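# Four arms lift a board onto its stand

## Task

Raise the board and set it on the stand so that all of its finials remain upright on the board.

## Robot and tools

Setup. Four identical Kinova Gen3 arms (arm1, arm2, arm3, arm4) share the work. Each has seven joints, a right hand with index, middle and ring fingers plus a thumb, and a wrist camera (arm1_cam_wrist to arm4_cam_wrist). A fixed room camera, cam_high, watches from above and to the side. Bases, in metres in the scene frame: arm1 near (+0.481, +0.569, 0.793), arm2 near (-0.481, +0.571, 0.805), arm3 near (-0.479, -0.568, 0.777), arm4 near (+0.481, -0.572, 0.810). The tables under the arms are at z=0.720. Each base points along its own +x. The scene frame has its origin on the floor and +z pointing up. A hand reaches roughly 1.05 m from its joint-1 axis.

Joints. Every arm target is an absolute angle in radians, not an offset. Ranges: joint1_rad, joint3_rad, joint5_rad and joint7_rad -6.283 to 6.283; joint2_rad -2.249 to 2.249; joint4_rad -2.579 to 2.579; joint6_rad -2.099 to 2.099. A joint counts as done within 0.01. Joint1 turns the whole arm, and positive is clockwise seen from above. At 0 the arm extends the way its base faces. Joint2 is the shoulder: 0 is upright and positive tips the arm forward. Joint4 is the elbow and joint6 the wrist; both are straight at 0. Joints 3 and 5 twist the upper arm and the forearm. Joint7 rolls the hand, positive being counter-clockwise seen from behind it. With joints 1, 3 and 5 at 0 and joint7 at 1.57, a hand whose fingers point down has its palm facing left and its thumb away from the base. The moving joints of one arm start and finish together, and the hand's path between postures can curve widely.

Hand. Each of the 16 hinge keys (hand_index_mcp/abd/pip/dip, the same four for middle and ring, and hand_thumb_cmc/axl/mcp/ipl) takes an absolute goal from -1 to 1. The value is scaled between the hinge's two mechanical stops and is counted done within 0.02. Moving toward -1 curls the fingers toward the palm. The straight values are: mcp +0.75, abd 0, pip +0.58, dip +0.70, thumb_cmc +0.71, thumb_axl +0.68, thumb_mcp +0.23, thumb_ipl +0.17. Moving thumb_cmc toward -1 brings the thumb round in front of the palm. Two more keys are settings for all 16 motors. hand_current_limit (-1 to 1) caps the current on a scale from 0 to 550 mA. hand_speed (-0.96 to 1) sets the goal speed as (n+1)/2 of 8.5 rad/s. At the start they are +0.4 and -0.6. Any key you leave out keeps its old goal, so an existing grip holds. If you resend the position a hinge already reads, that grip loosens. The motors act as soft servos, and they squeeze harder the further the goal lies past the object's surface.

move. Its arguments are arm1, arm2, arm3 and arm4, each optional, plus cameras. Each arm gets its own object with "joints" (a dict from key name to number, covering arm joints and hand keys) and, optionally, "min_time_s" (0.1 to 8 s, the shortest duration for that arm's motions). All arms start at the same moment. An arm you omit gets no new command, but it may keep pushing toward its earlier target. cameras is a list of names or ["all"]. An empty list gives no images. If you leave it out you get no images, unless the call has no action, in which case you get all images and the full state, including the scene number. A key not in the schema makes the call invalid. A value out of range gets the call refused, and any later move, wait or finished_scene calls in the same reply are then skipped.

wait: seconds (0 to 10). It sends nothing new. cameras works as in move.

zoom_image: camera name plus region [x0, y0, x1, y1] in image pixels, origin top-left, at most 504 by 504. Images are 672x504. Only a camera in the latest image set can be zoomed.

finished_scene: scene (1 or 2). It ends the scene for good, so the board must already be resting correctly on the stand.

Reading results. The line "move: arm1 done; arm2 time_out" gives each moved arm's outcome. joint_status uses these words:
- done
- off_target: stopped short and may still be pushing
- time_out: now holds where it stopped
- not_followed: the collision check held it back and it may retry later
- limit_stop_at_motor_heat: resend the target
An arm listed under "as last shown" was not commanded. hand_state gives one word per motor: moving, goal, blocked (pressing on something), or overload. The _current_ma lines are signed, positive toward -1. Joint velocities are in rad/s. Joint torques are in N m, positive toward larger angles. Flange force is in the end-effector axes and is noisy. Images can lag the state slightly.

Avoid:
- Hard contact between arms. This includes closing a hand onto another arm's fingers, which the built-in check does not prevent.
- Torque faults. A joint torque above 104.5 N m on joints 1 to 4 or 51.3 N m on joints 5 to 7, or a joint straying 5 degrees off its path, stops that arm for 10 s, and its hand then ignores new goals.
- Motor currents of 495 mA or more for about 5 s. The motor shuts off for 10 s.
- Overheating from holding loads or straining against unreachable poses. Watch for MOTOR HOT. At 75 °C the arm sags.
- Pushing objects off the work area or onto the floor, dropping the board, releasing it while it moves, and slamming anything.

Each tool is called after "Emit:" as name(argument=value, ...) on one line, values as JSON.

## Session

Emit:
move()

Scene clock: 0.00 s.
Joint torques (N m): no reading
Motor temperatures (°C): arm1=[31 26 29 27 37 35 37] | arm2=[26 25 24 26 30 34 29] | arm3=[33 27 26 26 32 33 38] | arm4=[26 28 27 25 32 38 40]
Flange force (N): no reading
Joint velocities: within noise
arm1.joint_positions: joint1_rad=+0.320 joint2_rad=-0.425 joint3_rad=-0.093 joint4_rad=+1.463 joint5_rad=-0.040 joint6_rad=+2.051 joint7_rad=+1.753 hand_index_mcp=+0.753 hand_index_abd=+0.000 hand_index_pip=+0.577 hand_index_dip=+0.696 hand_middle_mcp=+0.753 hand_middle_abd=+0.000 hand_middle_pip=+0.577 hand_middle_dip=+0.696 hand_ring_mcp=+0.753 hand_ring_abd=+0.000 hand_ring_pip=+0.577 hand_ring_dip=+0.696 hand_thumb_cmc=+0.714 hand_thumb_axl=+0.677 hand_thumb_mcp=+0.226 hand_thumb_ipl=+0.168 hand_current_limit=+0.400 hand_speed=-0.600
arm1.joint_status: not commanded
arm1.hand_state: goal,goal,goal,goal,goal,goal,goal,goal,goal,goal,goal,goal,goal,goal,goal,goal
arm1.index_mcp_current_ma: 0
arm1.index_abd_current_ma: 0
arm1.index_pip_current_ma: 0
arm1.index_dip_current_ma: 0
arm1.middle_mcp_current_ma: 0
arm1.middle_abd_current_ma: 0
arm1.middle_pip_current_ma: 0
arm1.middle_dip_current_ma: 0
arm1.ring_mcp_current_ma: 0
arm1.ring_abd_current_ma: 0
arm1.ring_pip_current_ma: 0
arm1.ring_dip_current_ma: 0
arm1.thumb_cmc_current_ma: 0
arm1.thumb_axl_current_ma: 0
arm1.thumb_mcp_current_ma: 0
arm1.thumb_ipl_current_ma: 0
arm1.hand_goal_index_mcp: 0.754
arm1.hand_goal_index_abd: 0.000
arm1.hand_goal_index_pip: 0.576
arm1.hand_goal_index_dip: 0.696
arm1.hand_goal_middle_mcp: 0.754
arm1.hand_goal_middle_abd: 0.000
arm1.hand_goal_middle_pip: 0.576
arm1.hand_goal_middle_dip: 0.696
arm1.hand_goal_ring_mcp: 0.754
arm1.hand_goal_ring_abd: 0.000
arm1.hand_goal_ring_pip: 0.576
arm1.hand_goal_ring_dip: 0.696
arm1.hand_goal_thumb_cmc: 0.714
arm1.hand_goal_thumb_axl: 0.678
arm1.hand_goal_thumb_mcp: 0.226
arm1.hand_goal_thumb_ipl: 0.168
arm1.hand: x=+0.5314 y=+0.4318 z=+1.3191 quat_wxyz=(+0.012, +0.720, +0.693, -0.019) (m; scene frame)
arm2.joint_positions: joint1_rad=+0.467 joint2_rad=-0.398 joint3_rad=-0.047 joint4_rad=+1.423 joint5_rad=-0.051 joint6_rad=+2.057 joint7_rad=+1.760 hand_index_mcp=+0.753 hand_index_abd=+0.000 hand_index_pip=+0.577 hand_index_dip=+0.696 hand_middle_mcp=+0.753 hand_middle_abd=+0.000 hand_middle_pip=+0.577 hand_middle_dip=+0.696 hand_ring_mcp=+0.753 hand_ring_abd=+0.000 hand_ring_pip=+0.577 hand_ring_dip=+0.696 hand_thumb_cmc=+0.714 hand_thumb_axl=+0.677 hand_thumb_mcp=+0.226 hand_thumb_ipl=+0.168 hand_current_limit=+0.400 hand_speed=-0.600
arm2.joint_status: not commanded
arm2.hand_state: goal,goal,goal,goal,goal,goal,goal,goal,goal,goal,goal,goal,goal,goal,goal,goal
arm2.index_mcp_current_ma: 0
arm2.index_abd_current_ma: 0
arm2.index_pip_current_ma: 0
arm2.index_dip_current_ma: 0
arm2.middle_mcp_current_ma: 0
arm2.middle_abd_current_ma: 0
arm2.middle_pip_current_ma: 0
arm2.middle_dip_current_ma: 0
arm2.ring_mcp_current_ma: 0
arm2.ring_abd_current_ma: 0
arm2.ring_pip_current_ma: 0
arm2.ring_dip_current_ma: 0
arm2.thumb_cmc_current_ma: 0
arm2.thumb_axl_current_ma: 0
arm2.thumb_mcp_current_ma: 0
arm2.thumb_ipl_current_ma: 0
arm2.hand_goal_index_mcp: 0.754
arm2.hand_goal_index_abd: 0.000
arm2.hand_goal_index_pip: 0.576
arm2.hand_goal_index_dip: 0.696
arm2.hand_goal_middle_mcp: 0.754
arm2.hand_goal_middle_abd: 0.000
arm2.hand_goal_middle_pip: 0.576
arm2.hand_goal_middle_dip: 0.696
arm2.hand_goal_ring_mcp: 0.754
arm2.hand_goal_ring_abd: 0.000
arm2.hand_goal_ring_pip: 0.576
arm2.hand_goal_ring_dip: 0.696
arm2.hand_goal_thumb_cmc: 0.714
arm2.hand_goal_thumb_axl: 0.678
arm2.hand_goal_thumb_mcp: 0.226
arm2.hand_goal_thumb_ipl: 0.168
arm2.hand: x=-0.4584 y=+0.4196 z=+1.3417 quat_wxyz=(+0.021, +0.782, +0.623, -0.021) (m; scene frame)
arm3.joint_positions: joint1_rad=-0.529 joint2_rad=-0.381 joint3_rad=-0.045 joint4_rad=+1.428 joint5_rad=-0.064 joint6_rad=+1.978 joint7_rad=+1.669 hand_index_mcp=+0.753 hand_index_abd=+0.000 hand_index_pip=+0.577 hand_index_dip=+0.696 hand_middle_mcp=+0.753 hand_middle_abd=+0.000 hand_middle_pip=+0.577 hand_middle_dip=+0.696 hand_ring_mcp=+0.753 hand_ring_abd=+0.000 hand_ring_pip=+0.577 hand_ring_dip=+0.696 hand_thumb_cmc=+0.714 hand_thumb_axl=+0.677 hand_thumb_mcp=+0.226 hand_thumb_ipl=+0.168 hand_current_limit=+0.400 hand_speed=-0.600
arm3.joint_status: not commanded
arm3.hand_state: goal,goal,goal,goal,goal,goal,goal,goal,goal,goal,goal,goal,goal,goal,goal,goal
arm3.index_mcp_current_ma: 0
arm3.index_abd_current_ma: 0
arm3.index_pip_current_ma: 0
arm3.index_dip_current_ma: 0
arm3.middle_mcp_current_ma: 0
arm3.middle_abd_current_ma: 0
arm3.middle_pip_current_ma: 0
arm3.middle_dip_current_ma: 0
arm3.ring_mcp_current_ma: 0
arm3.ring_abd_current_ma: 0
arm3.ring_pip_current_ma: 0
arm3.ring_dip_current_ma: 0
arm3.thumb_cmc_current_ma: 0
arm3.thumb_axl_current_ma: 0
arm3.thumb_mcp_current_ma: 0
arm3.thumb_ipl_current_ma: 0
arm3.hand_goal_index_mcp: 0.754
arm3.hand_goal_index_abd: 0.000
arm3.hand_goal_index_pip: 0.576
arm3.hand_goal_index_dip: 0.696
arm3.hand_goal_middle_mcp: 0.754
arm3.hand_goal_middle_abd: 0.000
arm3.hand_goal_middle_pip: 0.576
arm3.hand_goal_middle_dip: 0.696
arm3.hand_goal_ring_mcp: 0.754
arm3.hand_goal_ring_abd: 0.000
arm3.hand_goal_ring_pip: 0.576
arm3.hand_goal_ring_dip: 0.696
arm3.hand_goal_thumb_cmc: 0.714
arm3.hand_goal_thumb_axl: 0.678
arm3.hand_goal_thumb_mcp: 0.226
arm3.hand_goal_thumb_ipl: 0.168
arm3.hand: x=-0.6269 y=-0.4744 z=+1.3179 quat_wxyz=(+0.017, -0.894, +0.443, +0.066) (m; scene frame)
arm4.joint_positions: joint1_rad=-0.089 joint2_rad=-0.371 joint3_rad=-0.046 joint4_rad=+1.451 joint5_rad=-0.006 joint6_rad=+2.009 joint7_rad=+1.748 hand_index_mcp=+0.753 hand_index_abd=+0.000 hand_index_pip=+0.577 hand_index_dip=+0.696 hand_middle_mcp=+0.753 hand_middle_abd=+0.000 hand_middle_pip=+0.577 hand_middle_dip=+0.696 hand_ring_mcp=+0.753 hand_ring_abd=+0.000 hand_ring_pip=+0.577 hand_ring_dip=+0.696 hand_thumb_cmc=+0.714 hand_thumb_axl=+0.677 hand_thumb_mcp=+0.226 hand_thumb_ipl=+0.168 hand_current_limit=+0.400 hand_speed=-0.600
arm4.joint_status: not commanded
arm4.hand_state: goal,goal,goal,goal,goal,goal,goal,goal,goal,goal,goal,goal,goal,goal,goal,goal
arm4.index_mcp_current_ma: 0
arm4.index_abd_current_ma: 0
arm4.index_pip_current_ma: 0
arm4.index_dip_current_ma: 0
arm4.middle_mcp_current_ma: 0
arm4.middle_abd_current_ma: 0
arm4.middle_pip_current_ma: 0
arm4.middle_dip_current_ma: 0
arm4.ring_mcp_current_ma: 0
arm4.ring_abd_current_ma: 0
arm4.ring_pip_current_ma: 0
arm4.ring_dip_current_ma: 0
arm4.thumb_cmc_current_ma: 0
arm4.thumb_axl_current_ma: 0
arm4.thumb_mcp_current_ma: 0
arm4.thumb_ipl_current_ma: 0
arm4.hand_goal_index_mcp: 0.754
arm4.hand_goal_index_abd: 0.000
arm4.hand_goal_index_pip: 0.576
arm4.hand_goal_index_dip: 0.696
arm4.hand_goal_middle_mcp: 0.754
arm4.hand_goal_middle_abd: 0.000
arm4.hand_goal_middle_pip: 0.576
arm4.hand_goal_middle_dip: 0.696
arm4.hand_goal_ring_mcp: 0.754
arm4.hand_goal_ring_abd: 0.000
arm4.hand_goal_ring_pip: 0.576
arm4.hand_goal_ring_dip: 0.696
arm4.hand_goal_thumb_cmc: 0.714
arm4.hand_goal_thumb_axl: 0.678
arm4.hand_goal_thumb_mcp: 0.226
arm4.hand_goal_thumb_ipl: 0.168
arm4.hand: x=+0.3894 y=-0.4368 z=+1.3335 quat_wxyz=(+0.021, -0.820, +0.572, +0.015) (m; scene frame)
pictures: arm1_cam_wrist, arm2_cam_wrist, arm3_cam_wrist, arm4_cam_wrist, cam_high

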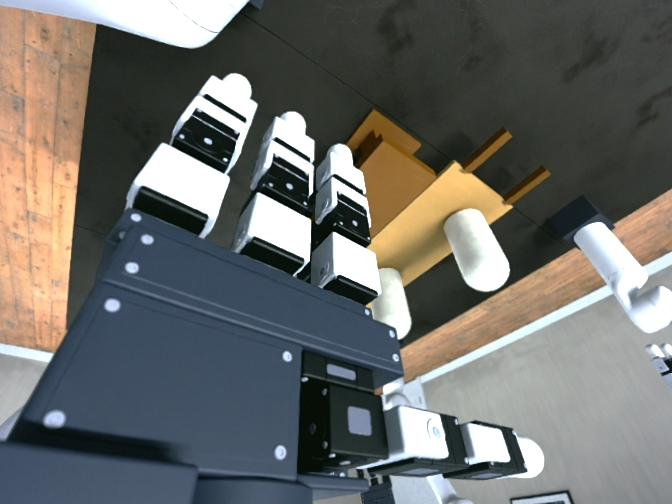

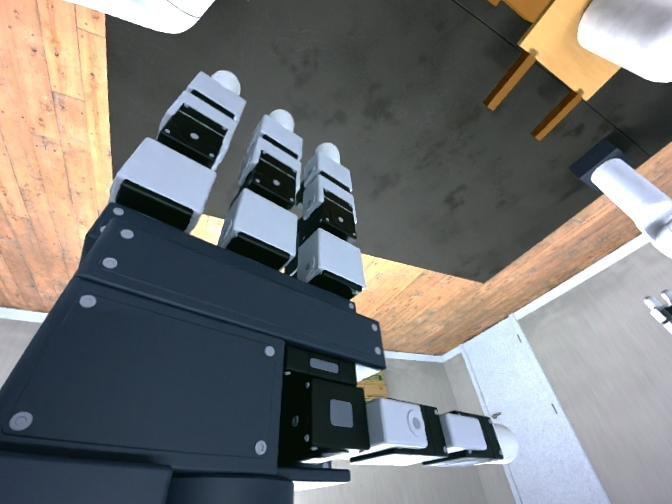

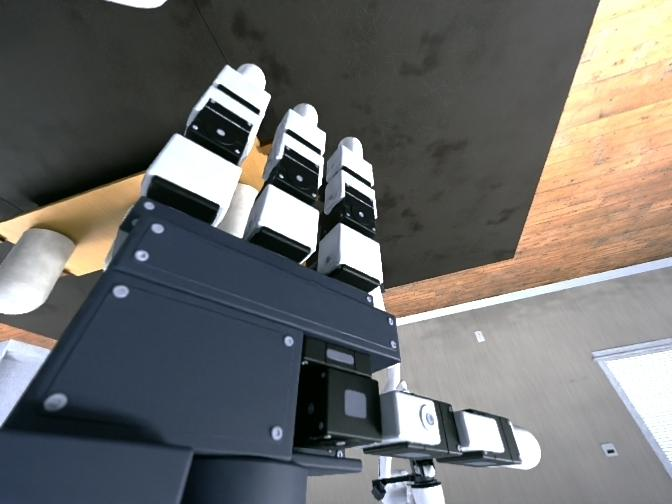

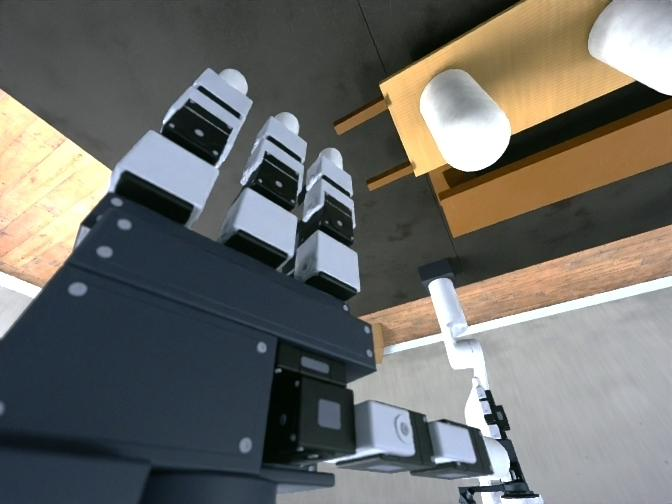

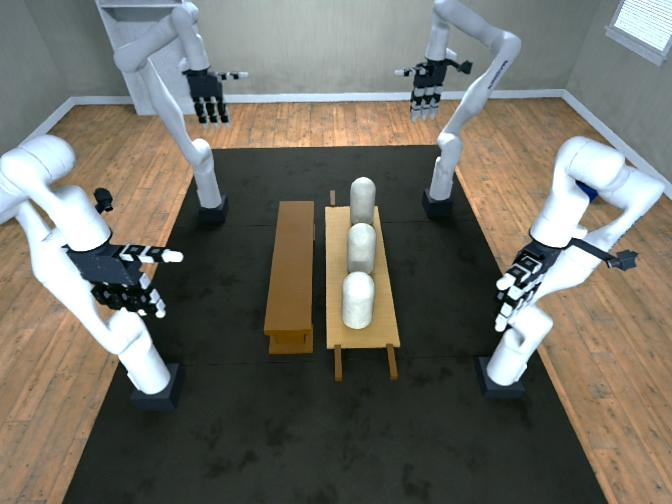

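Emit:
zoom_image(camera="cam_high", region=[220, 160, 440, 400])

Emit:
zoom_image(camera="arm1_cam_wrist", region=[320, 90, 580, 350])

Emit:
zoom_image(camera="arm4_cam_wrist", region=[320, 0, 672, 260])

Scaled by 2.100 from the camera's 672x504 image, which has a finer 960x720 frame.

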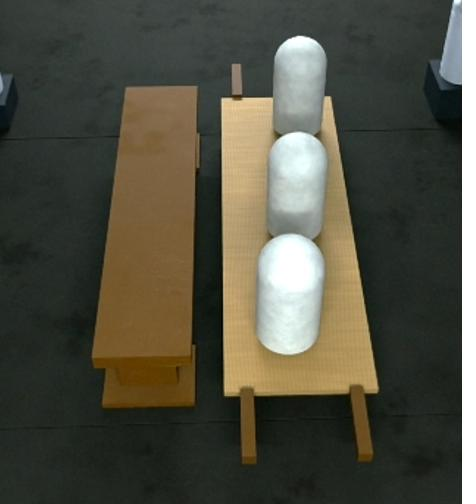

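Scaled by 1.938 from the camera's 672x504 image, which has a finer 960x720 frame.

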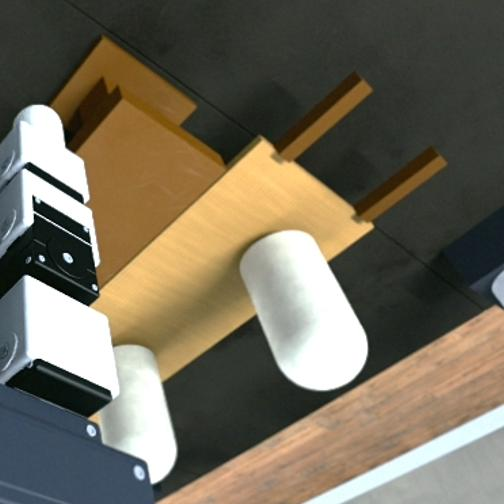

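Scaled by 1.432 from the camera's 672x504 image, which has a finer 960x720 frame.

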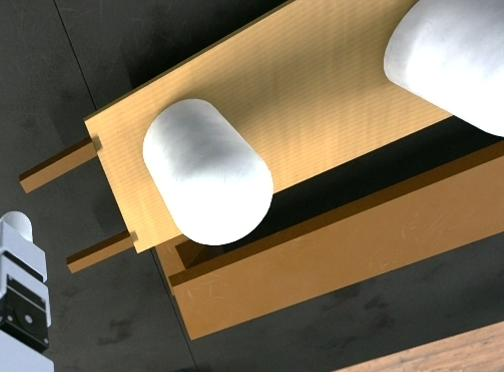

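Emit:
zoom_image(camera="cam_high", region=[300, 310, 420, 400])

Emit:
zoom_image(camera="cam_high", region=[300, 170, 420, 260])

Emit:
zoom_image(camera="arm2_cam_wrist", region=[470, 0, 672, 150])

Emit:
zoom_image(camera="arm4_cam_wrist", region=[320, 60, 520, 210])

Emit:
zoom_image(camera="arm1_cam_wrist", region=[420, 100, 580, 220])

Scaled by 4.200 from the camera's 672x504 image, which has a finer 960x720 frame.

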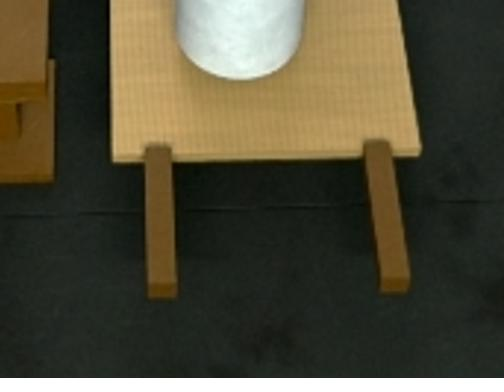

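Scaled by 4.200 from the camera's 672x504 image, which has a finer 960x720 frame.

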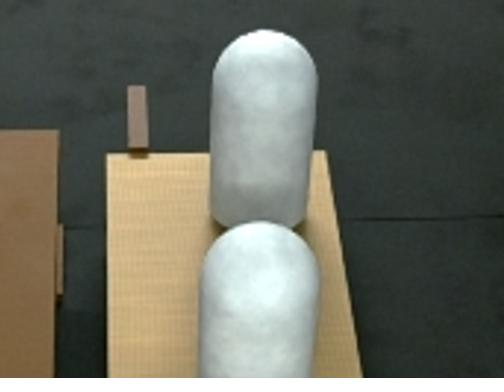

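Scaled by 2.495 from the camera's 672x504 image, which has a finer 960x720 frame.

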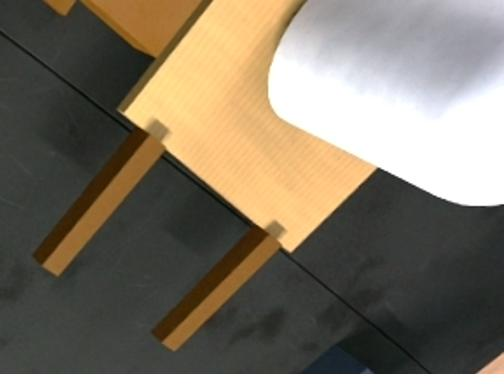

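Scaled by 2.520 from the camera's 672x504 image, which has a finer 960x720 frame.

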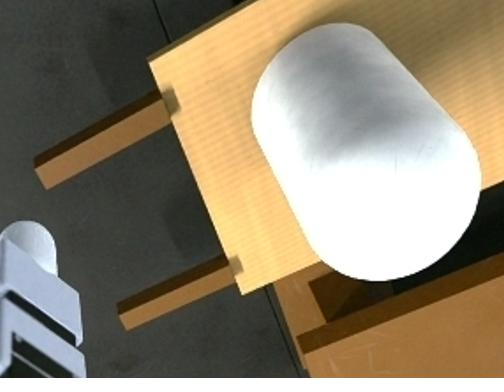

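Scaled by 3.150 from the camera's 672x504 image, which has a finer 960x720 frame.

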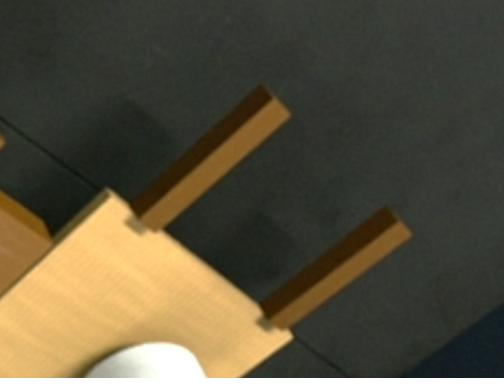

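Emit:
move(arm1={"joints":{"joint1_rad":-0.026,"joint2_rad":0.4211,"joint3_rad":0,"joint4_rad":1.5006,"joint5_rad":0,"joint6_rad":1.2199,"joint7_rad":-0.0505,"hand_index_pip":-0.737,"hand_middle_pip":-0.737,"hand_ring_pip":-0.737,"hand_thumb_cmc":-0.571,"hand_thumb_mcp":0.0,"hand_thumb_ipl":-0.9,"hand_current_limit":0.75},"min_time_s":4}, arm2={"joints":{"joint1_rad":-0.1241,"joint2_rad":0.3723,"joint3_rad":0,"joint4_rad":1.6202,"joint5_rad":0,"joint6_rad":1.1491,"joint7_rad":-0.1392,"hand_index_pip":-0.737,"hand_middle_pip":-0.737,"hand_ring_pip":-0.737,"hand_thumb_cmc":-0.571,"hand_thumb_mcp":0.0,"hand_thumb_ipl":-0.9,"hand_current_limit":0.75},"min_time_s":4}, arm3={"joints":{"joint1_rad":-0.4657,"joint2_rad":0.1780,"joint3_rad":0,"joint4_rad":1.8150,"joint5_rad":0,"joint6_rad":1.1486,"joint7_rad":-0.4482,"hand_index_pip":-0.737,"hand_middle_pip":-0.737,"hand_ring_pip":-0.737,"hand_thumb_cmc":-0.571,"hand_thumb_mcp":0.0,"hand_thumb_ipl":-0.9,"hand_current_limit":0.75},"min_time_s":4}, arm4={"joints":{"joint1_rad":0.3377,"joint2_rad":0.1295,"joint3_rad":0,"joint4_rad":1.9744,"joint5_rad":0,"joint6_rad":1.0377,"joint7_rad":0.2654,"hand_index_pip":-0.737,"hand_middle_pip":-0.737,"hand_ring_pip":-0.737,"hand_thumb_cmc":-0.571,"hand_thumb_mcp":0.0,"hand_thumb_ipl":-0.9,"hand_current_limit":0.75},"min_time_s":4}, cameras=["all"])

Scene clock: 510.97 s.
Joint torques (N m): arm1=[1.51 -16.71 -0.6 -7.69 -0.59 -0.48 0.1] | arm2=[0.21 -14.65 -1.19 -8.27 0.06 -0.45 -0.17] | arm3=[1.47 -9.99 -1.05 -8.1 0.04 -0.39 -0.31] | arm4=[0.29 -10.36 -0.2 -7.84 -0.33 -0.35 -0.17]
Motor temperatures (°C): arm1=[30 25 28 26 36 34 37] | arm2=[26 25 24 27 30 34 29] | arm3=[33 26 25 26 31 33 38] | arm4=[26 28 26 25 31 38 39]
Flange force (N): arm1=[3.0 3.2 -1.4] | arm2=[-0.9 -1.6 -0.7] | arm3=[-0.1 -3.2 -1.1] | arm4=[-0.1 -0.4 1.0]
move: arm1 done; arm2 done; arm3 done; arm4 done
Joint velocities: within noise
arm1.joint_positions: joint1_rad=-0.026 joint2_rad=+0.421 joint3_rad=+0.000 joint4_rad=+1.501 joint5_rad=+0.000 joint6_rad=+1.220 joint7_rad=-0.050 hand_index_mcp=+0.753 hand_index_abd=+0.000 hand_index_pip=-0.728 hand_index_dip=+0.696 hand_middle_mcp=+0.753 hand_middle_abd=+0.000 hand_middle_pip=-0.728 hand_middle_dip=+0.696 hand_ring_mcp=+0.753 hand_ring_abd=+0.000 hand_ring_pip=-0.728 hand_ring_dip=+0.696 hand_thumb_cmc=-0.568 hand_thumb_axl=+0.677 hand_thumb_mcp=-0.001 hand_thumb_ipl=-0.897 hand_current_limit=+0.750 hand_speed=-0.600
arm1.joint_status: all done
arm1.hand_state: goal,goal,goal,goal,goal,goal,goal,goal,goal,goal,goal,goal,goal,goal,goal,goal
arm1.index_mcp_current_ma: -1
arm1.index_abd_current_ma: 0
arm1.index_pip_current_ma: 18
arm1.index_dip_current_ma: 0
arm1.middle_mcp_current_ma: -1
arm1.middle_abd_current_ma: 0
arm1.middle_pip_current_ma: 18
arm1.middle_dip_current_ma: 0
arm1.ring_mcp_current_ma: -1
arm1.ring_abd_current_ma: 0
arm1.ring_pip_current_ma: 18
arm1.ring_dip_current_ma: 0
arm1.thumb_cmc_current_ma: 4
arm1.thumb_axl_current_ma: -1
arm1.thumb_mcp_current_ma: -3
arm1.thumb_ipl_current_ma: 9
arm1.hand_goal_index_mcp: 0.754
arm1.hand_goal_index_abd: 0.000
arm1.hand_goal_index_pip: -0.736
arm1.hand_goal_index_dip: 0.696
arm1.hand_goal_middle_mcp: 0.754
arm1.hand_goal_middle_abd: 0.000
arm1.hand_goal_middle_pip: -0.736
arm1.hand_goal_middle_dip: 0.696
arm1.hand_goal_ring_mcp: 0.754
arm1.hand_goal_ring_abd: 0.000
arm1.hand_goal_ring_pip: -0.736
arm1.hand_goal_ring_dip: 0.696
arm1.hand_goal_thumb_cmc: -0.570
arm1.hand_goal_thumb_axl: 0.678
arm1.hand_goal_thumb_mcp: 0.000
arm1.hand_goal_thumb_ipl: -0.900
arm1.hand: x=+0.4389 y=+0.0155 z=+1.0490 quat_wxyz=(-0.003, +1.000, -0.015, +0.002) (m; scene frame)
arm2.joint_positions: joint1_rad=-0.124 joint2_rad=+0.372 joint3_rad=+0.000 joint4_rad=+1.620 joint5_rad=+0.000 joint6_rad=+1.149 joint7_rad=-0.139 hand_index_mcp=+0.753 hand_index_abd=+0.000 hand_index_pip=-0.728 hand_index_dip=+0.696 hand_middle_mcp=+0.753 hand_middle_abd=+0.000 hand_middle_pip=-0.728 hand_middle_dip=+0.696 hand_ring_mcp=+0.753 hand_ring_abd=+0.000 hand_ring_pip=-0.729 hand_ring_dip=+0.696 hand_thumb_cmc=-0.567 hand_thumb_axl=+0.677 hand_thumb_mcp=-0.002 hand_thumb_ipl=-0.897 hand_current_limit=+0.750 hand_speed=-0.600
arm2.joint_status: all done
arm2.hand_state: goal,goal,goal,goal,goal,goal,goal,goal,goal,goal,goal,goal,goal,goal,goal,goal
arm2.index_mcp_current_ma: 0
arm2.index_abd_current_ma: 0
arm2.index_pip_current_ma: 8
arm2.index_dip_current_ma: 0
arm2.middle_mcp_current_ma: 0
arm2.middle_abd_current_ma: 0
arm2.middle_pip_current_ma: 8
arm2.middle_dip_current_ma: 0
arm2.ring_mcp_current_ma: 0
arm2.ring_abd_current_ma: 0
arm2.ring_pip_current_ma: 7
arm2.ring_dip_current_ma: 0
arm2.thumb_cmc_current_ma: 2
arm2.thumb_axl_current_ma: 0
arm2.thumb_mcp_current_ma: -1
arm2.thumb_ipl_current_ma: 3
arm2.hand_goal_index_mcp: 0.754
arm2.hand_goal_index_abd: 0.000
arm2.hand_goal_index_pip: -0.736
arm2.hand_goal_index_dip: 0.696
arm2.hand_goal_middle_mcp: 0.754
arm2.hand_goal_middle_abd: 0.000
arm2.hand_goal_middle_pip: -0.736
arm2.hand_goal_middle_dip: 0.696
arm2.hand_goal_ring_mcp: 0.754
arm2.hand_goal_ring_abd: 0.000
arm2.hand_goal_ring_pip: -0.736
arm2.hand_goal_ring_dip: 0.696
arm2.hand_goal_thumb_cmc: -0.570
arm2.hand_goal_thumb_axl: 0.678
arm2.hand_goal_thumb_mcp: 0.000
arm2.hand_goal_thumb_ipl: -0.900
arm2.hand: x=-0.4822 y=+0.0458 z=+1.0492 quat_wxyz=(-0.002, +1.000, -0.016, -0.003) (m; scene frame)
arm3.joint_positions: joint1_rad=-0.466 joint2_rad=+0.178 joint3_rad=+0.000 joint4_rad=+1.815 joint5_rad=+0.000 joint6_rad=+1.149 joint7_rad=-0.448 hand_index_mcp=+0.754 hand_index_abd=+0.000 hand_index_pip=-0.728 hand_index_dip=+0.696 hand_middle_mcp=+0.753 hand_middle_abd=+0.000 hand_middle_pip=-0.728 hand_middle_dip=+0.696 hand_ring_mcp=+0.754 hand_ring_abd=+0.000 hand_ring_pip=-0.729 hand_ring_dip=+0.696 hand_thumb_cmc=-0.568 hand_thumb_axl=+0.677 hand_thumb_mcp=-0.002 hand_thumb_ipl=-0.897 hand_current_limit=+0.750 hand_speed=-0.600
arm3.joint_status: all done
arm3.hand_state: goal,goal,goal,goal,goal,goal,goal,goal,goal,goal,goal,goal,goal,goal,goal,goal
arm3.index_mcp_current_ma: 0
arm3.index_abd_current_ma: 0
arm3.index_pip_current_ma: 1
arm3.index_dip_current_ma: 0
arm3.middle_mcp_current_ma: 0
arm3.middle_abd_current_ma: 0
arm3.middle_pip_current_ma: 1
arm3.middle_dip_current_ma: 0
arm3.ring_mcp_current_ma: 0
arm3.ring_abd_current_ma: 0
arm3.ring_pip_current_ma: 1
arm3.ring_dip_current_ma: 0
arm3.thumb_cmc_current_ma: 0
arm3.thumb_axl_current_ma: 0
arm3.thumb_mcp_current_ma: 0
arm3.thumb_ipl_current_ma: 0
arm3.hand_goal_index_mcp: 0.754
arm3.hand_goal_index_abd: 0.000
arm3.hand_goal_index_pip: -0.736
arm3.hand_goal_index_dip: 0.696
arm3.hand_goal_middle_mcp: 0.754
arm3.hand_goal_middle_abd: 0.000
arm3.hand_goal_middle_pip: -0.736
arm3.hand_goal_middle_dip: 0.696
arm3.hand_goal_ring_mcp: 0.754
arm3.hand_goal_ring_abd: 0.000
arm3.hand_goal_ring_pip: -0.736
arm3.hand_goal_ring_dip: 0.696
arm3.hand_goal_thumb_cmc: -0.570
arm3.hand_goal_thumb_axl: 0.678
arm3.hand_goal_thumb_mcp: 0.000
arm3.hand_goal_thumb_ipl: -0.900
arm3.hand: x=-0.5739 y=-0.1455 z=+1.0501 quat_wxyz=(-0.005, +0.016, +1.000, +0.004) (m; scene frame)
arm4.joint_positions: joint1_rad=+0.338 joint2_rad=+0.129 joint3_rad=+0.000 joint4_rad=+1.974 joint5_rad=+0.000 joint6_rad=+1.038 joint7_rad=+0.265 hand_index_mcp=+0.753 hand_index_abd=+0.000 hand_index_pip=-0.729 hand_index_dip=+0.696 hand_middle_mcp=+0.753 hand_middle_abd=+0.000 hand_middle_pip=-0.727 hand_middle_dip=+0.696 hand_ring_mcp=+0.753 hand_ring_abd=+0.000 hand_ring_pip=-0.729 hand_ring_dip=+0.696 hand_thumb_cmc=-0.568 hand_thumb_axl=+0.677 hand_thumb_mcp=-0.001 hand_thumb_ipl=-0.897 hand_current_limit=+0.750 hand_speed=-0.600
arm4.joint_status: all done
arm4.hand_state: goal,goal,goal,goal,goal,goal,goal,goal,goal,goal,goal,goal,goal,goal,goal,goal
arm4.index_mcp_current_ma: -1
arm4.index_abd_current_ma: 0
arm4.index_pip_current_ma: 15
arm4.index_dip_current_ma: 0
arm4.middle_mcp_current_ma: -1
arm4.middle_abd_current_ma: 0
arm4.middle_pip_current_ma: 20
arm4.middle_dip_current_ma: 0
arm4.ring_mcp_current_ma: -1
arm4.ring_abd_current_ma: 0
arm4.ring_pip_current_ma: 15
arm4.ring_dip_current_ma: 0
arm4.thumb_cmc_current_ma: 4
arm4.thumb_axl_current_ma: -1
arm4.thumb_mcp_current_ma: -3
arm4.thumb_ipl_current_ma: 7
arm4.hand_goal_index_mcp: 0.754
arm4.hand_goal_index_abd: 0.000
arm4.hand_goal_index_pip: -0.736
arm4.hand_goal_index_dip: 0.696
arm4.hand_goal_middle_mcp: 0.754
arm4.hand_goal_middle_abd: 0.000
arm4.hand_goal_middle_pip: -0.736
arm4.hand_goal_middle_dip: 0.696
arm4.hand_goal_ring_mcp: 0.754
arm4.hand_goal_ring_abd: 0.000
arm4.hand_goal_ring_pip: -0.736
arm4.hand_goal_ring_dip: 0.696
arm4.hand_goal_thumb_cmc: -0.570
arm4.hand_goal_thumb_axl: 0.678
arm4.hand_goal_thumb_mcp: 0.000
arm4.hand_goal_thumb_ipl: -0.900
arm4.hand: x=+0.6252 y=-0.1831 z=+1.0490 quat_wxyz=(-0.001, +0.015, +1.000, -0.002) (m; scene frame)
pictures: arm1_cam_wrist, arm2_cam_wrist, arm3_cam_wrist, arm4_cam_wrist, cam_high
camera_calibration:
arm1_cam_wrist: T_world_to_cam=[[-0.819621, -0.572271, 0.0269749, 0.375718], [-0.369694, 0.56428, 0.738183, -0.669219], [-0.437662, 0.595057, -0.674061, 1.01511], [0, 0, 0, 1]] pos_world=[0.504816, -0.011411, 1.16812]
arm2_cam_wrist: T_world_to_cam=[[-0.798598, -0.598674, 0.0618901, -0.39615], [-0.371186, 0.570851, 0.732359, -1.02195], [-0.473775, 0.561888, -0.6781, 0.580365], [0, 0, 0, 1]] pos_world=[-0.420737, 0.0201185, 1.1665]
arm3_cam_wrist: T_world_to_cam=[[0.82959, 0.557881, -0.023458, 0.616862], [0.390471, -0.549589, 0.738569, -0.680818], [0.399141, -0.621869, -0.673769, 0.96704], [0, 0, 0, 1]] pos_world=[-0.631889, -0.116933, 1.16886]
arm4_cam_wrist: T_world_to_cam=[[0.780011, 0.625686, 0.0100539, -0.355451], [0.433504, -0.551875, 0.712396, -1.16442], [0.451285, -0.551318, -0.701705, 0.47643], [0, 0, 0, 1]] pos_world=[0.567032, -0.157551, 1.16742]

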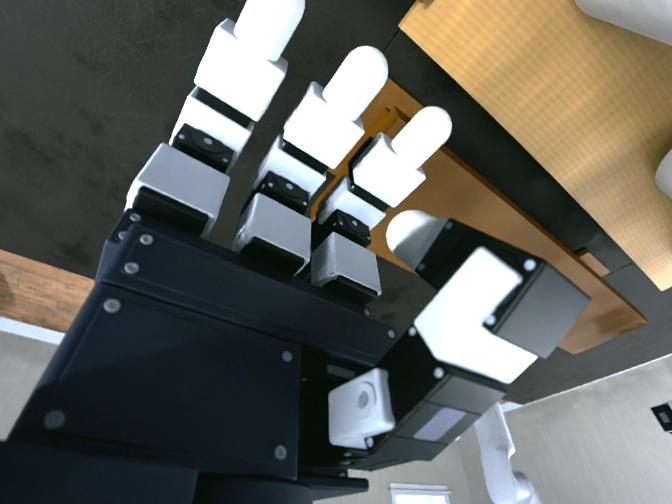

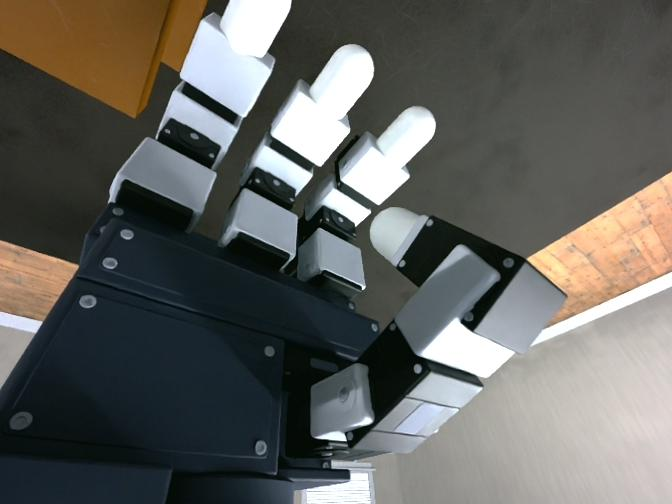

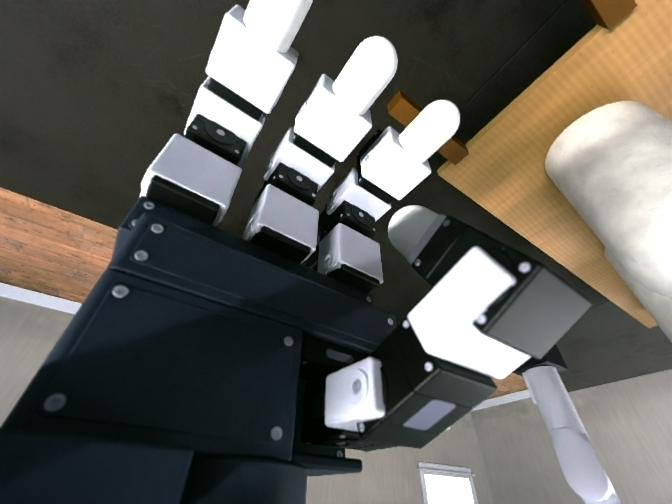

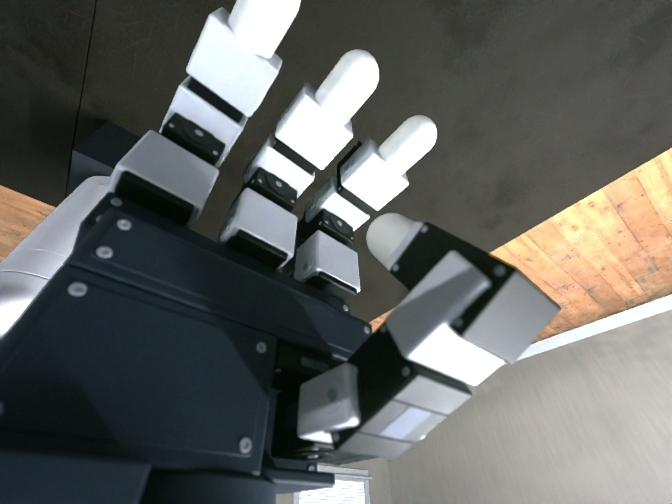

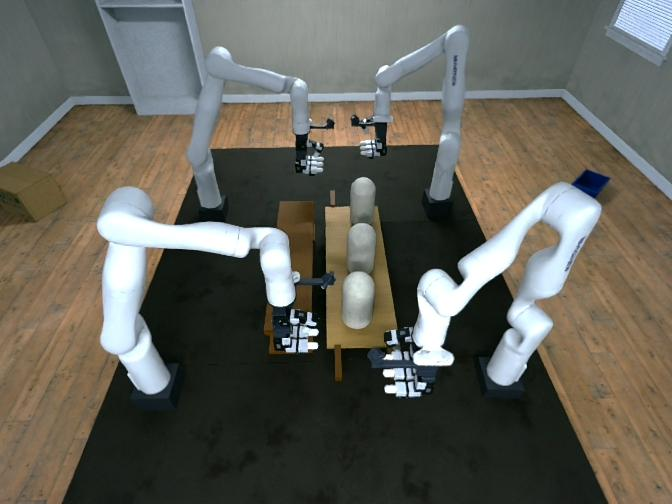

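Emit:
move(arm1={"joints":{"joint1_rad":-0.0248,"joint2_rad":0.6834,"joint4_rad":1.7581,"joint6_rad":0.7001,"joint7_rad":-0.0493},"min_time_s":3}, arm2={"joints":{"joint1_rad":-0.1268,"joint2_rad":0.6667,"joint4_rad":1.8633,"joint6_rad":0.6116,"joint7_rad":-0.1419},"min_time_s":3}, arm3={"joints":{"joint1_rad":-0.4635,"joint2_rad":0.5045,"joint4_rad":2.1186,"joint6_rad":0.5185,"joint7_rad":-0.4460},"min_time_s":3}, arm4={"joints":{"joint1_rad":0.3414,"joint2_rad":0.5337,"joint4_rad":2.2538,"joint6_rad":0.3541,"joint7_rad":0.2691},"min_time_s":3}, cameras=["all"])

Emit:
zoom_image(camera="cam_high", region=[230, 240, 450, 410])

Emit:
zoom_image(camera="cam_high", region=[270, 120, 420, 230])

Scene clock: 545.13 s.
Joint torques (N m): arm1=[1.47 -18.59 -0.49 -5.37 -0.57 -0.51 0.13] | arm2=[0.27 -16.71 -1.11 -5.31 0.05 -0.42 -0.16] | arm3=[1.5 -12.58 -0.9 -4.48 0.07 -0.41 -0.3] | arm4=[0.2 -13.49 -0.05 -3.43 -0.31 -0.34 -0.18]
Motor temperatures (°C): arm1=[30 26 28 26 36 34 37] | arm2=[26 26 24 27 30 34 29] | arm3=[33 27 25 26 31 33 38] | arm4=[26 28 26 25 31 38 39]
Flange force (N): arm1=[3.6 2.4 0.0] | arm2=[0.2 -1.1 -1.6] | arm3=[3.3 -2.8 -2.9] | arm4=[0.3 -0.4 1.2]
move: arm1 done; arm2 done; arm3 done; arm4 done
Joint velocities: within noise
arm1.joint_positions: joint1_rad=-0.025 joint2_rad=+0.683 joint3_rad=+0.000 joint4_rad=+1.758 joint5_rad=+0.000 joint6_rad=+0.700 joint7_rad=-0.049 hand_index_mcp=+0.753 hand_index_abd=+0.000 hand_index_pip=-0.728 hand_index_dip=+0.696 hand_middle_mcp=+0.753 hand_middle_abd=+0.000 hand_middle_pip=-0.728 hand_middle_dip=+0.696 hand_ring_mcp=+0.753 hand_ring_abd=+0.000 hand_ring_pip=-0.728 hand_ring_dip=+0.696 hand_thumb_cmc=-0.568 hand_thumb_axl=+0.677 hand_thumb_mcp=-0.001 hand_thumb_ipl=-0.897 hand_current_limit=+0.750 hand_speed=-0.600
arm1.joint_status: all done
arm1.hand_state: goal,goal,goal,goal,goal,goal,goal,goal,goal,goal,goal,goal,goal,goal,goal,goal
arm1.index_mcp_current_ma: -1
arm1.index_abd_current_ma: 0
arm1.index_pip_current_ma: 18
arm1.index_dip_current_ma: 0
arm1.middle_mcp_current_ma: -1
arm1.middle_abd_current_ma: 0
arm1.middle_pip_current_ma: 17
arm1.middle_dip_current_ma: 0
arm1.ring_mcp_current_ma: -1
arm1.ring_abd_current_ma: 0
arm1.ring_pip_current_ma: 17
arm1.ring_dip_current_ma: 0
arm1.thumb_cmc_current_ma: 4
arm1.thumb_axl_current_ma: -1
arm1.thumb_mcp_current_ma: -3
arm1.thumb_ipl_current_ma: 9
arm1.hand_goal_index_mcp: 0.754
arm1.hand_goal_index_abd: 0.000
arm1.hand_goal_index_pip: -0.736
arm1.hand_goal_index_dip: 0.696
arm1.hand_goal_middle_mcp: 0.754
arm1.hand_goal_middle_abd: 0.000
arm1.hand_goal_middle_pip: -0.736
arm1.hand_goal_middle_dip: 0.696
arm1.hand_goal_ring_mcp: 0.754
arm1.hand_goal_ring_abd: 0.000
arm1.hand_goal_ring_pip: -0.736
arm1.hand_goal_ring_dip: 0.696
arm1.hand_goal_thumb_cmc: -0.570
arm1.hand_goal_thumb_axl: 0.678
arm1.hand_goal_thumb_mcp: 0.000
arm1.hand_goal_thumb_ipl: -0.900
arm1.hand: x=+0.4391 y=+0.0156 z=+0.8589 quat_wxyz=(-0.003, +1.000, -0.015, +0.002) (m; scene frame)
arm2.joint_positions: joint1_rad=-0.127 joint2_rad=+0.667 joint3_rad=+0.000 joint4_rad=+1.863 joint5_rad=+0.000 joint6_rad=+0.612 joint7_rad=-0.142 hand_index_mcp=+0.753 hand_index_abd=+0.000 hand_index_pip=-0.728 hand_index_dip=+0.696 hand_middle_mcp=+0.753 hand_middle_abd=+0.000 hand_middle_pip=-0.728 hand_middle_dip=+0.696 hand_ring_mcp=+0.753 hand_ring_abd=+0.000 hand_ring_pip=-0.729 hand_ring_dip=+0.696 hand_thumb_cmc=-0.567 hand_thumb_axl=+0.677 hand_thumb_mcp=-0.002 hand_thumb_ipl=-0.897 hand_current_limit=+0.750 hand_speed=-0.600
arm2.joint_status: all done
arm2.hand_state: goal,goal,goal,goal,goal,goal,goal,goal,goal,goal,goal,goal,goal,goal,goal,goal
arm2.index_mcp_current_ma: 0
arm2.index_abd_current_ma: 0
arm2.index_pip_current_ma: 7
arm2.index_dip_current_ma: 0
arm2.middle_mcp_current_ma: 0
arm2.middle_abd_current_ma: 0
arm2.middle_pip_current_ma: 8
arm2.middle_dip_current_ma: 0
arm2.ring_mcp_current_ma: 0
arm2.ring_abd_current_ma: 0
arm2.ring_pip_current_ma: 7
arm2.ring_dip_current_ma: 0
arm2.thumb_cmc_current_ma: 2
arm2.thumb_axl_current_ma: 0
arm2.thumb_mcp_current_ma: -1
arm2.thumb_ipl_current_ma: 3
arm2.hand_goal_index_mcp: 0.754
arm2.hand_goal_index_abd: 0.000
arm2.hand_goal_index_pip: -0.736
arm2.hand_goal_index_dip: 0.696
arm2.hand_goal_middle_mcp: 0.754
arm2.hand_goal_middle_abd: 0.000
arm2.hand_goal_middle_pip: -0.736
arm2.hand_goal_middle_dip: 0.696
arm2.hand_goal_ring_mcp: 0.754
arm2.hand_goal_ring_abd: 0.000
arm2.hand_goal_ring_pip: -0.736
arm2.hand_goal_ring_dip: 0.696
arm2.hand_goal_thumb_cmc: -0.570
arm2.hand_goal_thumb_axl: 0.678
arm2.hand_goal_thumb_mcp: 0.000
arm2.hand_goal_thumb_ipl: -0.900
arm2.hand: x=-0.4820 y=+0.0459 z=+0.8592 quat_wxyz=(-0.002, +1.000, -0.016, -0.003) (m; scene frame)
arm3.joint_positions: joint1_rad=-0.463 joint2_rad=+0.505 joint3_rad=+0.000 joint4_rad=+2.119 joint5_rad=+0.000 joint6_rad=+0.518 joint7_rad=-0.446 hand_index_mcp=+0.754 hand_index_abd=+0.000 hand_index_pip=-0.728 hand_index_dip=+0.696 hand_middle_mcp=+0.753 hand_middle_abd=+0.000 hand_middle_pip=-0.728 hand_middle_dip=+0.696 hand_ring_mcp=+0.754 hand_ring_abd=+0.000 hand_ring_pip=-0.729 hand_ring_dip=+0.696 hand_thumb_cmc=-0.568 hand_thumb_axl=+0.677 hand_thumb_mcp=-0.002 hand_thumb_ipl=-0.897 hand_current_limit=+0.750 hand_speed=-0.600
arm3.joint_status: all done
arm3.hand_state: goal,goal,goal,goal,goal,goal,goal,goal,goal,goal,goal,goal,goal,goal,goal,goal
arm3.index_mcp_current_ma: 0
arm3.index_abd_current_ma: 0
arm3.index_pip_current_ma: 1
arm3.index_dip_current_ma: 0
arm3.middle_mcp_current_ma: 0
arm3.middle_abd_current_ma: 0
arm3.middle_pip_current_ma: 1
arm3.middle_dip_current_ma: 0
arm3.ring_mcp_current_ma: 0
arm3.ring_abd_current_ma: 0
arm3.ring_pip_current_ma: 1
arm3.ring_dip_current_ma: 0
arm3.thumb_cmc_current_ma: 0
arm3.thumb_axl_current_ma: 0
arm3.thumb_mcp_current_ma: 0
arm3.thumb_ipl_current_ma: 0
arm3.hand_goal_index_mcp: 0.754
arm3.hand_goal_index_abd: 0.000
arm3.hand_goal_index_pip: -0.736
arm3.hand_goal_index_dip: 0.696
arm3.hand_goal_middle_mcp: 0.754
arm3.hand_goal_middle_abd: 0.000
arm3.hand_goal_middle_pip: -0.736
arm3.hand_goal_middle_dip: 0.696
arm3.hand_goal_ring_mcp: 0.754
arm3.hand_goal_ring_abd: 0.000
arm3.hand_goal_ring_pip: -0.736
arm3.hand_goal_ring_dip: 0.696
arm3.hand_goal_thumb_cmc: -0.570
arm3.hand_goal_thumb_axl: 0.678
arm3.hand_goal_thumb_mcp: 0.000
arm3.hand_goal_thumb_ipl: -0.900
arm3.hand: x=-0.5741 y=-0.1455 z=+0.8601 quat_wxyz=(-0.005, +0.016, +1.000, +0.004) (m; scene frame)
arm4.joint_positions: joint1_rad=+0.341 joint2_rad=+0.534 joint3_rad=+0.000 joint4_rad=+2.254 joint5_rad=+0.000 joint6_rad=+0.354 joint7_rad=+0.269 hand_index_mcp=+0.753 hand_index_abd=+0.000 hand_index_pip=-0.729 hand_index_dip=+0.696 hand_middle_mcp=+0.753 hand_middle_abd=+0.000 hand_middle_pip=-0.727 hand_middle_dip=+0.696 hand_ring_mcp=+0.753 hand_ring_abd=+0.000 hand_ring_pip=-0.729 hand_ring_dip=+0.696 hand_thumb_cmc=-0.568 hand_thumb_axl=+0.677 hand_thumb_mcp=-0.001 hand_thumb_ipl=-0.897 hand_current_limit=+0.750 hand_speed=-0.600
arm4.joint_status: all done
arm4.hand_state: goal,goal,goal,goal,goal,goal,goal,goal,goal,goal,goal,goal,goal,goal,goal,goal
arm4.index_mcp_current_ma: -1
arm4.index_abd_current_ma: 0
arm4.index_pip_current_ma: 15
arm4.index_dip_current_ma: 0
arm4.middle_mcp_current_ma: -1
arm4.middle_abd_current_ma: 0
arm4.middle_pip_current_ma: 20
arm4.middle_dip_current_ma: 0
arm4.ring_mcp_current_ma: -1
arm4.ring_abd_current_ma: 0
arm4.ring_pip_current_ma: 15
arm4.ring_dip_current_ma: 0
arm4.thumb_cmc_current_ma: 4
arm4.thumb_axl_current_ma: -1
arm4.thumb_mcp_current_ma: -3
arm4.thumb_ipl_current_ma: 7
arm4.hand_goal_index_mcp: 0.754
arm4.hand_goal_index_abd: 0.000
arm4.hand_goal_index_pip: -0.736
arm4.hand_goal_index_dip: 0.696
arm4.hand_goal_middle_mcp: 0.754
arm4.hand_goal_middle_abd: 0.000
arm4.hand_goal_middle_pip: -0.736
arm4.hand_goal_middle_dip: 0.696
arm4.hand_goal_ring_mcp: 0.754
arm4.hand_goal_ring_abd: 0.000
arm4.hand_goal_ring_pip: -0.736
arm4.hand_goal_ring_dip: 0.696
arm4.hand_goal_thumb_cmc: -0.570
arm4.hand_goal_thumb_axl: 0.678
arm4.hand_goal_thumb_mcp: 0.000
arm4.hand_goal_thumb_ipl: -0.900
arm4.hand: x=+0.6252 y=-0.1861 z=+0.8589 quat_wxyz=(-0.001, +0.015, +1.000, -0.002) (m; scene frame)
pictures: arm1_cam_wrist, arm2_cam_wrist, arm3_cam_wrist, arm4_cam_wrist, cam_high
camera_calibration:
arm1_cam_wrist: T_world_to_cam=[[-0.819645, -0.572238, 0.0269356, 0.380979], [-0.36967, 0.564246, 0.738222, -0.528904], [-0.437636, 0.595123, -0.67402, 0.886965], [0, 0, 0, 1]] pos_world=[0.504916, -0.0114108, 0.978019]
arm2_cam_wrist: T_world_to_cam=[[-0.7986, -0.598681, 0.0618052, -0.384083], [-0.371176, 0.570739, 0.732451, -0.882799], [-0.473779, 0.561995, -0.678008, 0.451403], [0, 0, 0, 1]] pos_world=[-0.420537, 0.0202187, 0.976401]
arm3_cam_wrist: T_world_to_cam=[[0.829557, 0.557927, -0.0235191, 0.612615], [0.390569, -0.549589, 0.738517, -0.540298], [0.399113, -0.621828, -0.673824, 0.839144], [0, 0, 0, 1]] pos_world=[-0.632089, -0.116933, 0.978863]
arm4_cam_wrist: T_world_to_cam=[[0.780011, 0.625686, 0.0100539, -0.351663], [0.433504, -0.551875, 0.712396, -1.03065], [0.451285, -0.551318, -0.701705, 0.341382], [0, 0, 0, 1]] pos_world=[0.567032, -0.160551, 0.977318]

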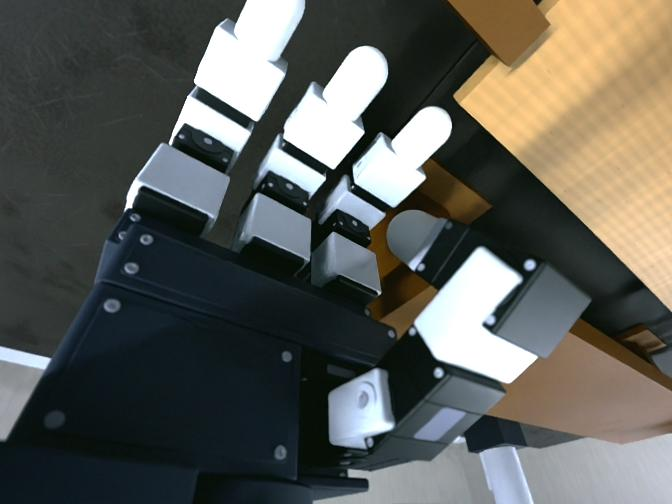

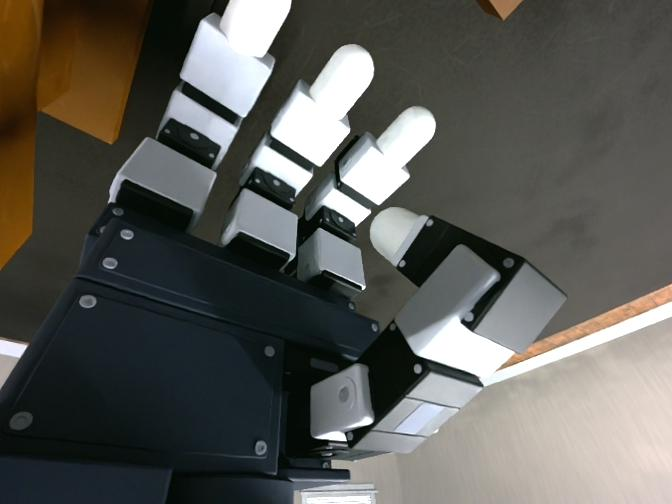

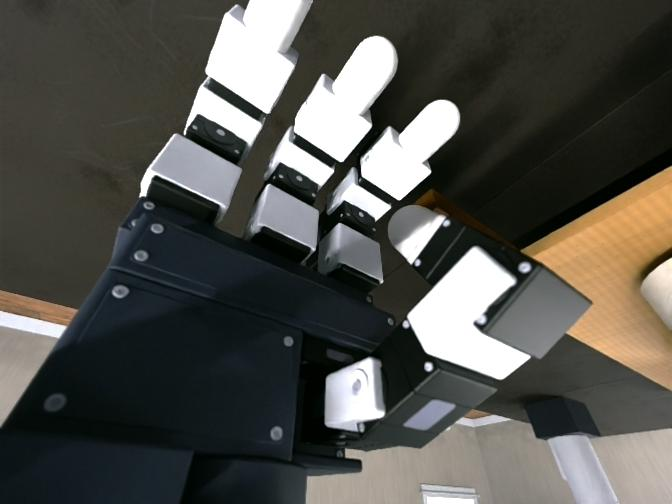

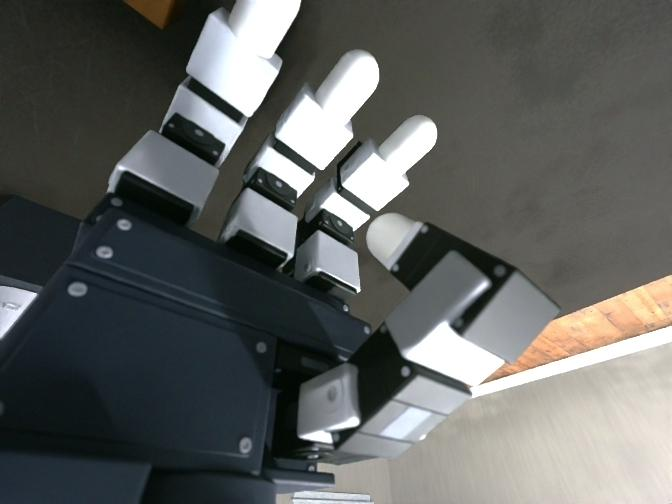

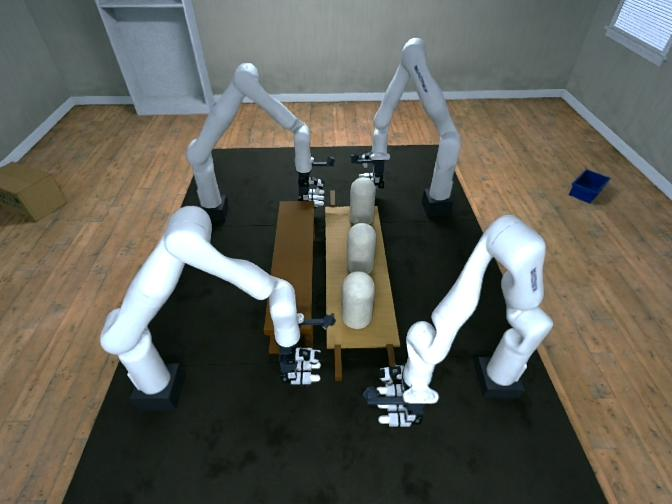

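Scaled by 2.291 from the camera's 672x504 image, which has a finer 960x720 frame.

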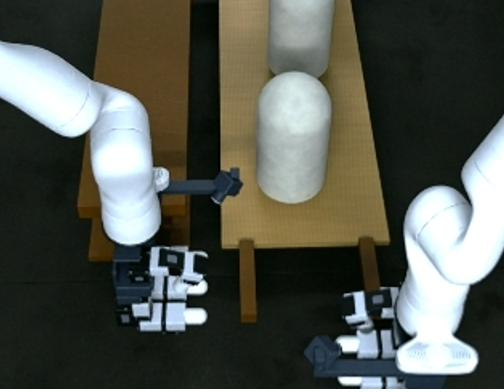

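Scaled by 3.360 from the camera's 672x504 image, which has a finer 960x720 frame.

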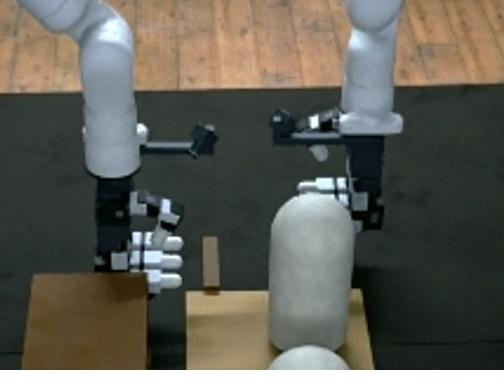

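Emit:
zoom_image(camera="arm1_cam_wrist", region=[400, 0, 672, 200])

Emit:
zoom_image(camera="arm3_cam_wrist", region=[400, 140, 672, 340])

Scaled by 1.853 from the camera's 672x504 image, which has a finer 960x720 frame.

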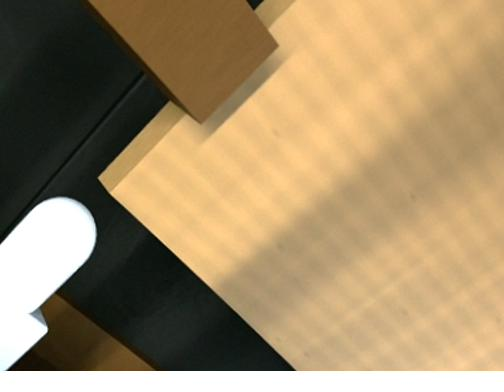

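Scaled by 1.853 from the camera's 672x504 image, which has a finer 960x720 frame.

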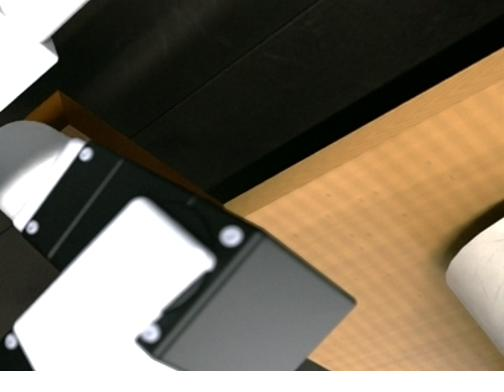

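Emit:
zoom_image(camera="cam_high", region=[310, 330, 430, 430])

Emit:
zoom_image(camera="cam_high", region=[290, 160, 400, 230])

Scaled by 4.200 from the camera's 672x504 image, which has a finer 960x720 frame.

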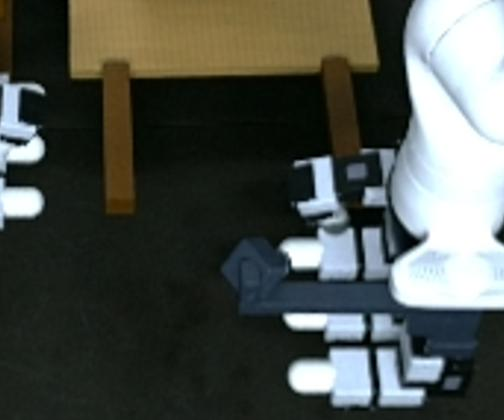

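Scaled by 4.582 from the camera's 672x504 image, which has a finer 960x720 frame.

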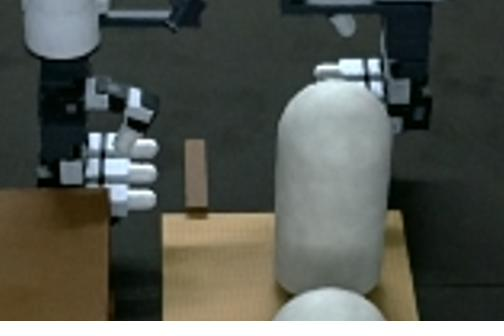

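Emit:
zoom_image(camera="arm4_cam_wrist", region=[90, 0, 250, 100])

Emit:
zoom_image(camera="arm2_cam_wrist", region=[440, 0, 560, 60])

Emit:
zoom_image(camera="arm3_cam_wrist", region=[400, 180, 540, 260])

Scaled by 3.150 from the camera's 672x504 image, which has a finer 960x720 frame.

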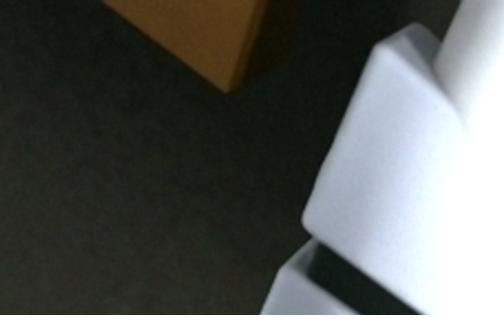

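Scaled by 4.200 from the camera's 672x504 image, which has a finer 960x720 frame.

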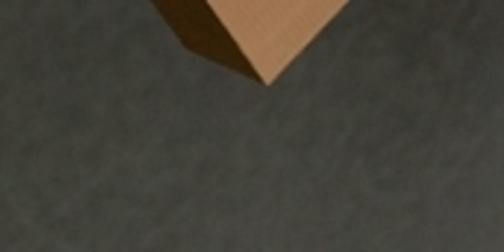

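Scaled by 3.600 from the camera's 672x504 image, which has a finer 960x720 frame.

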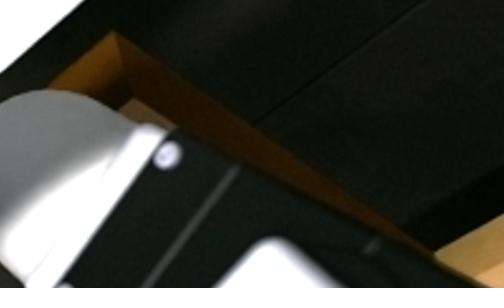

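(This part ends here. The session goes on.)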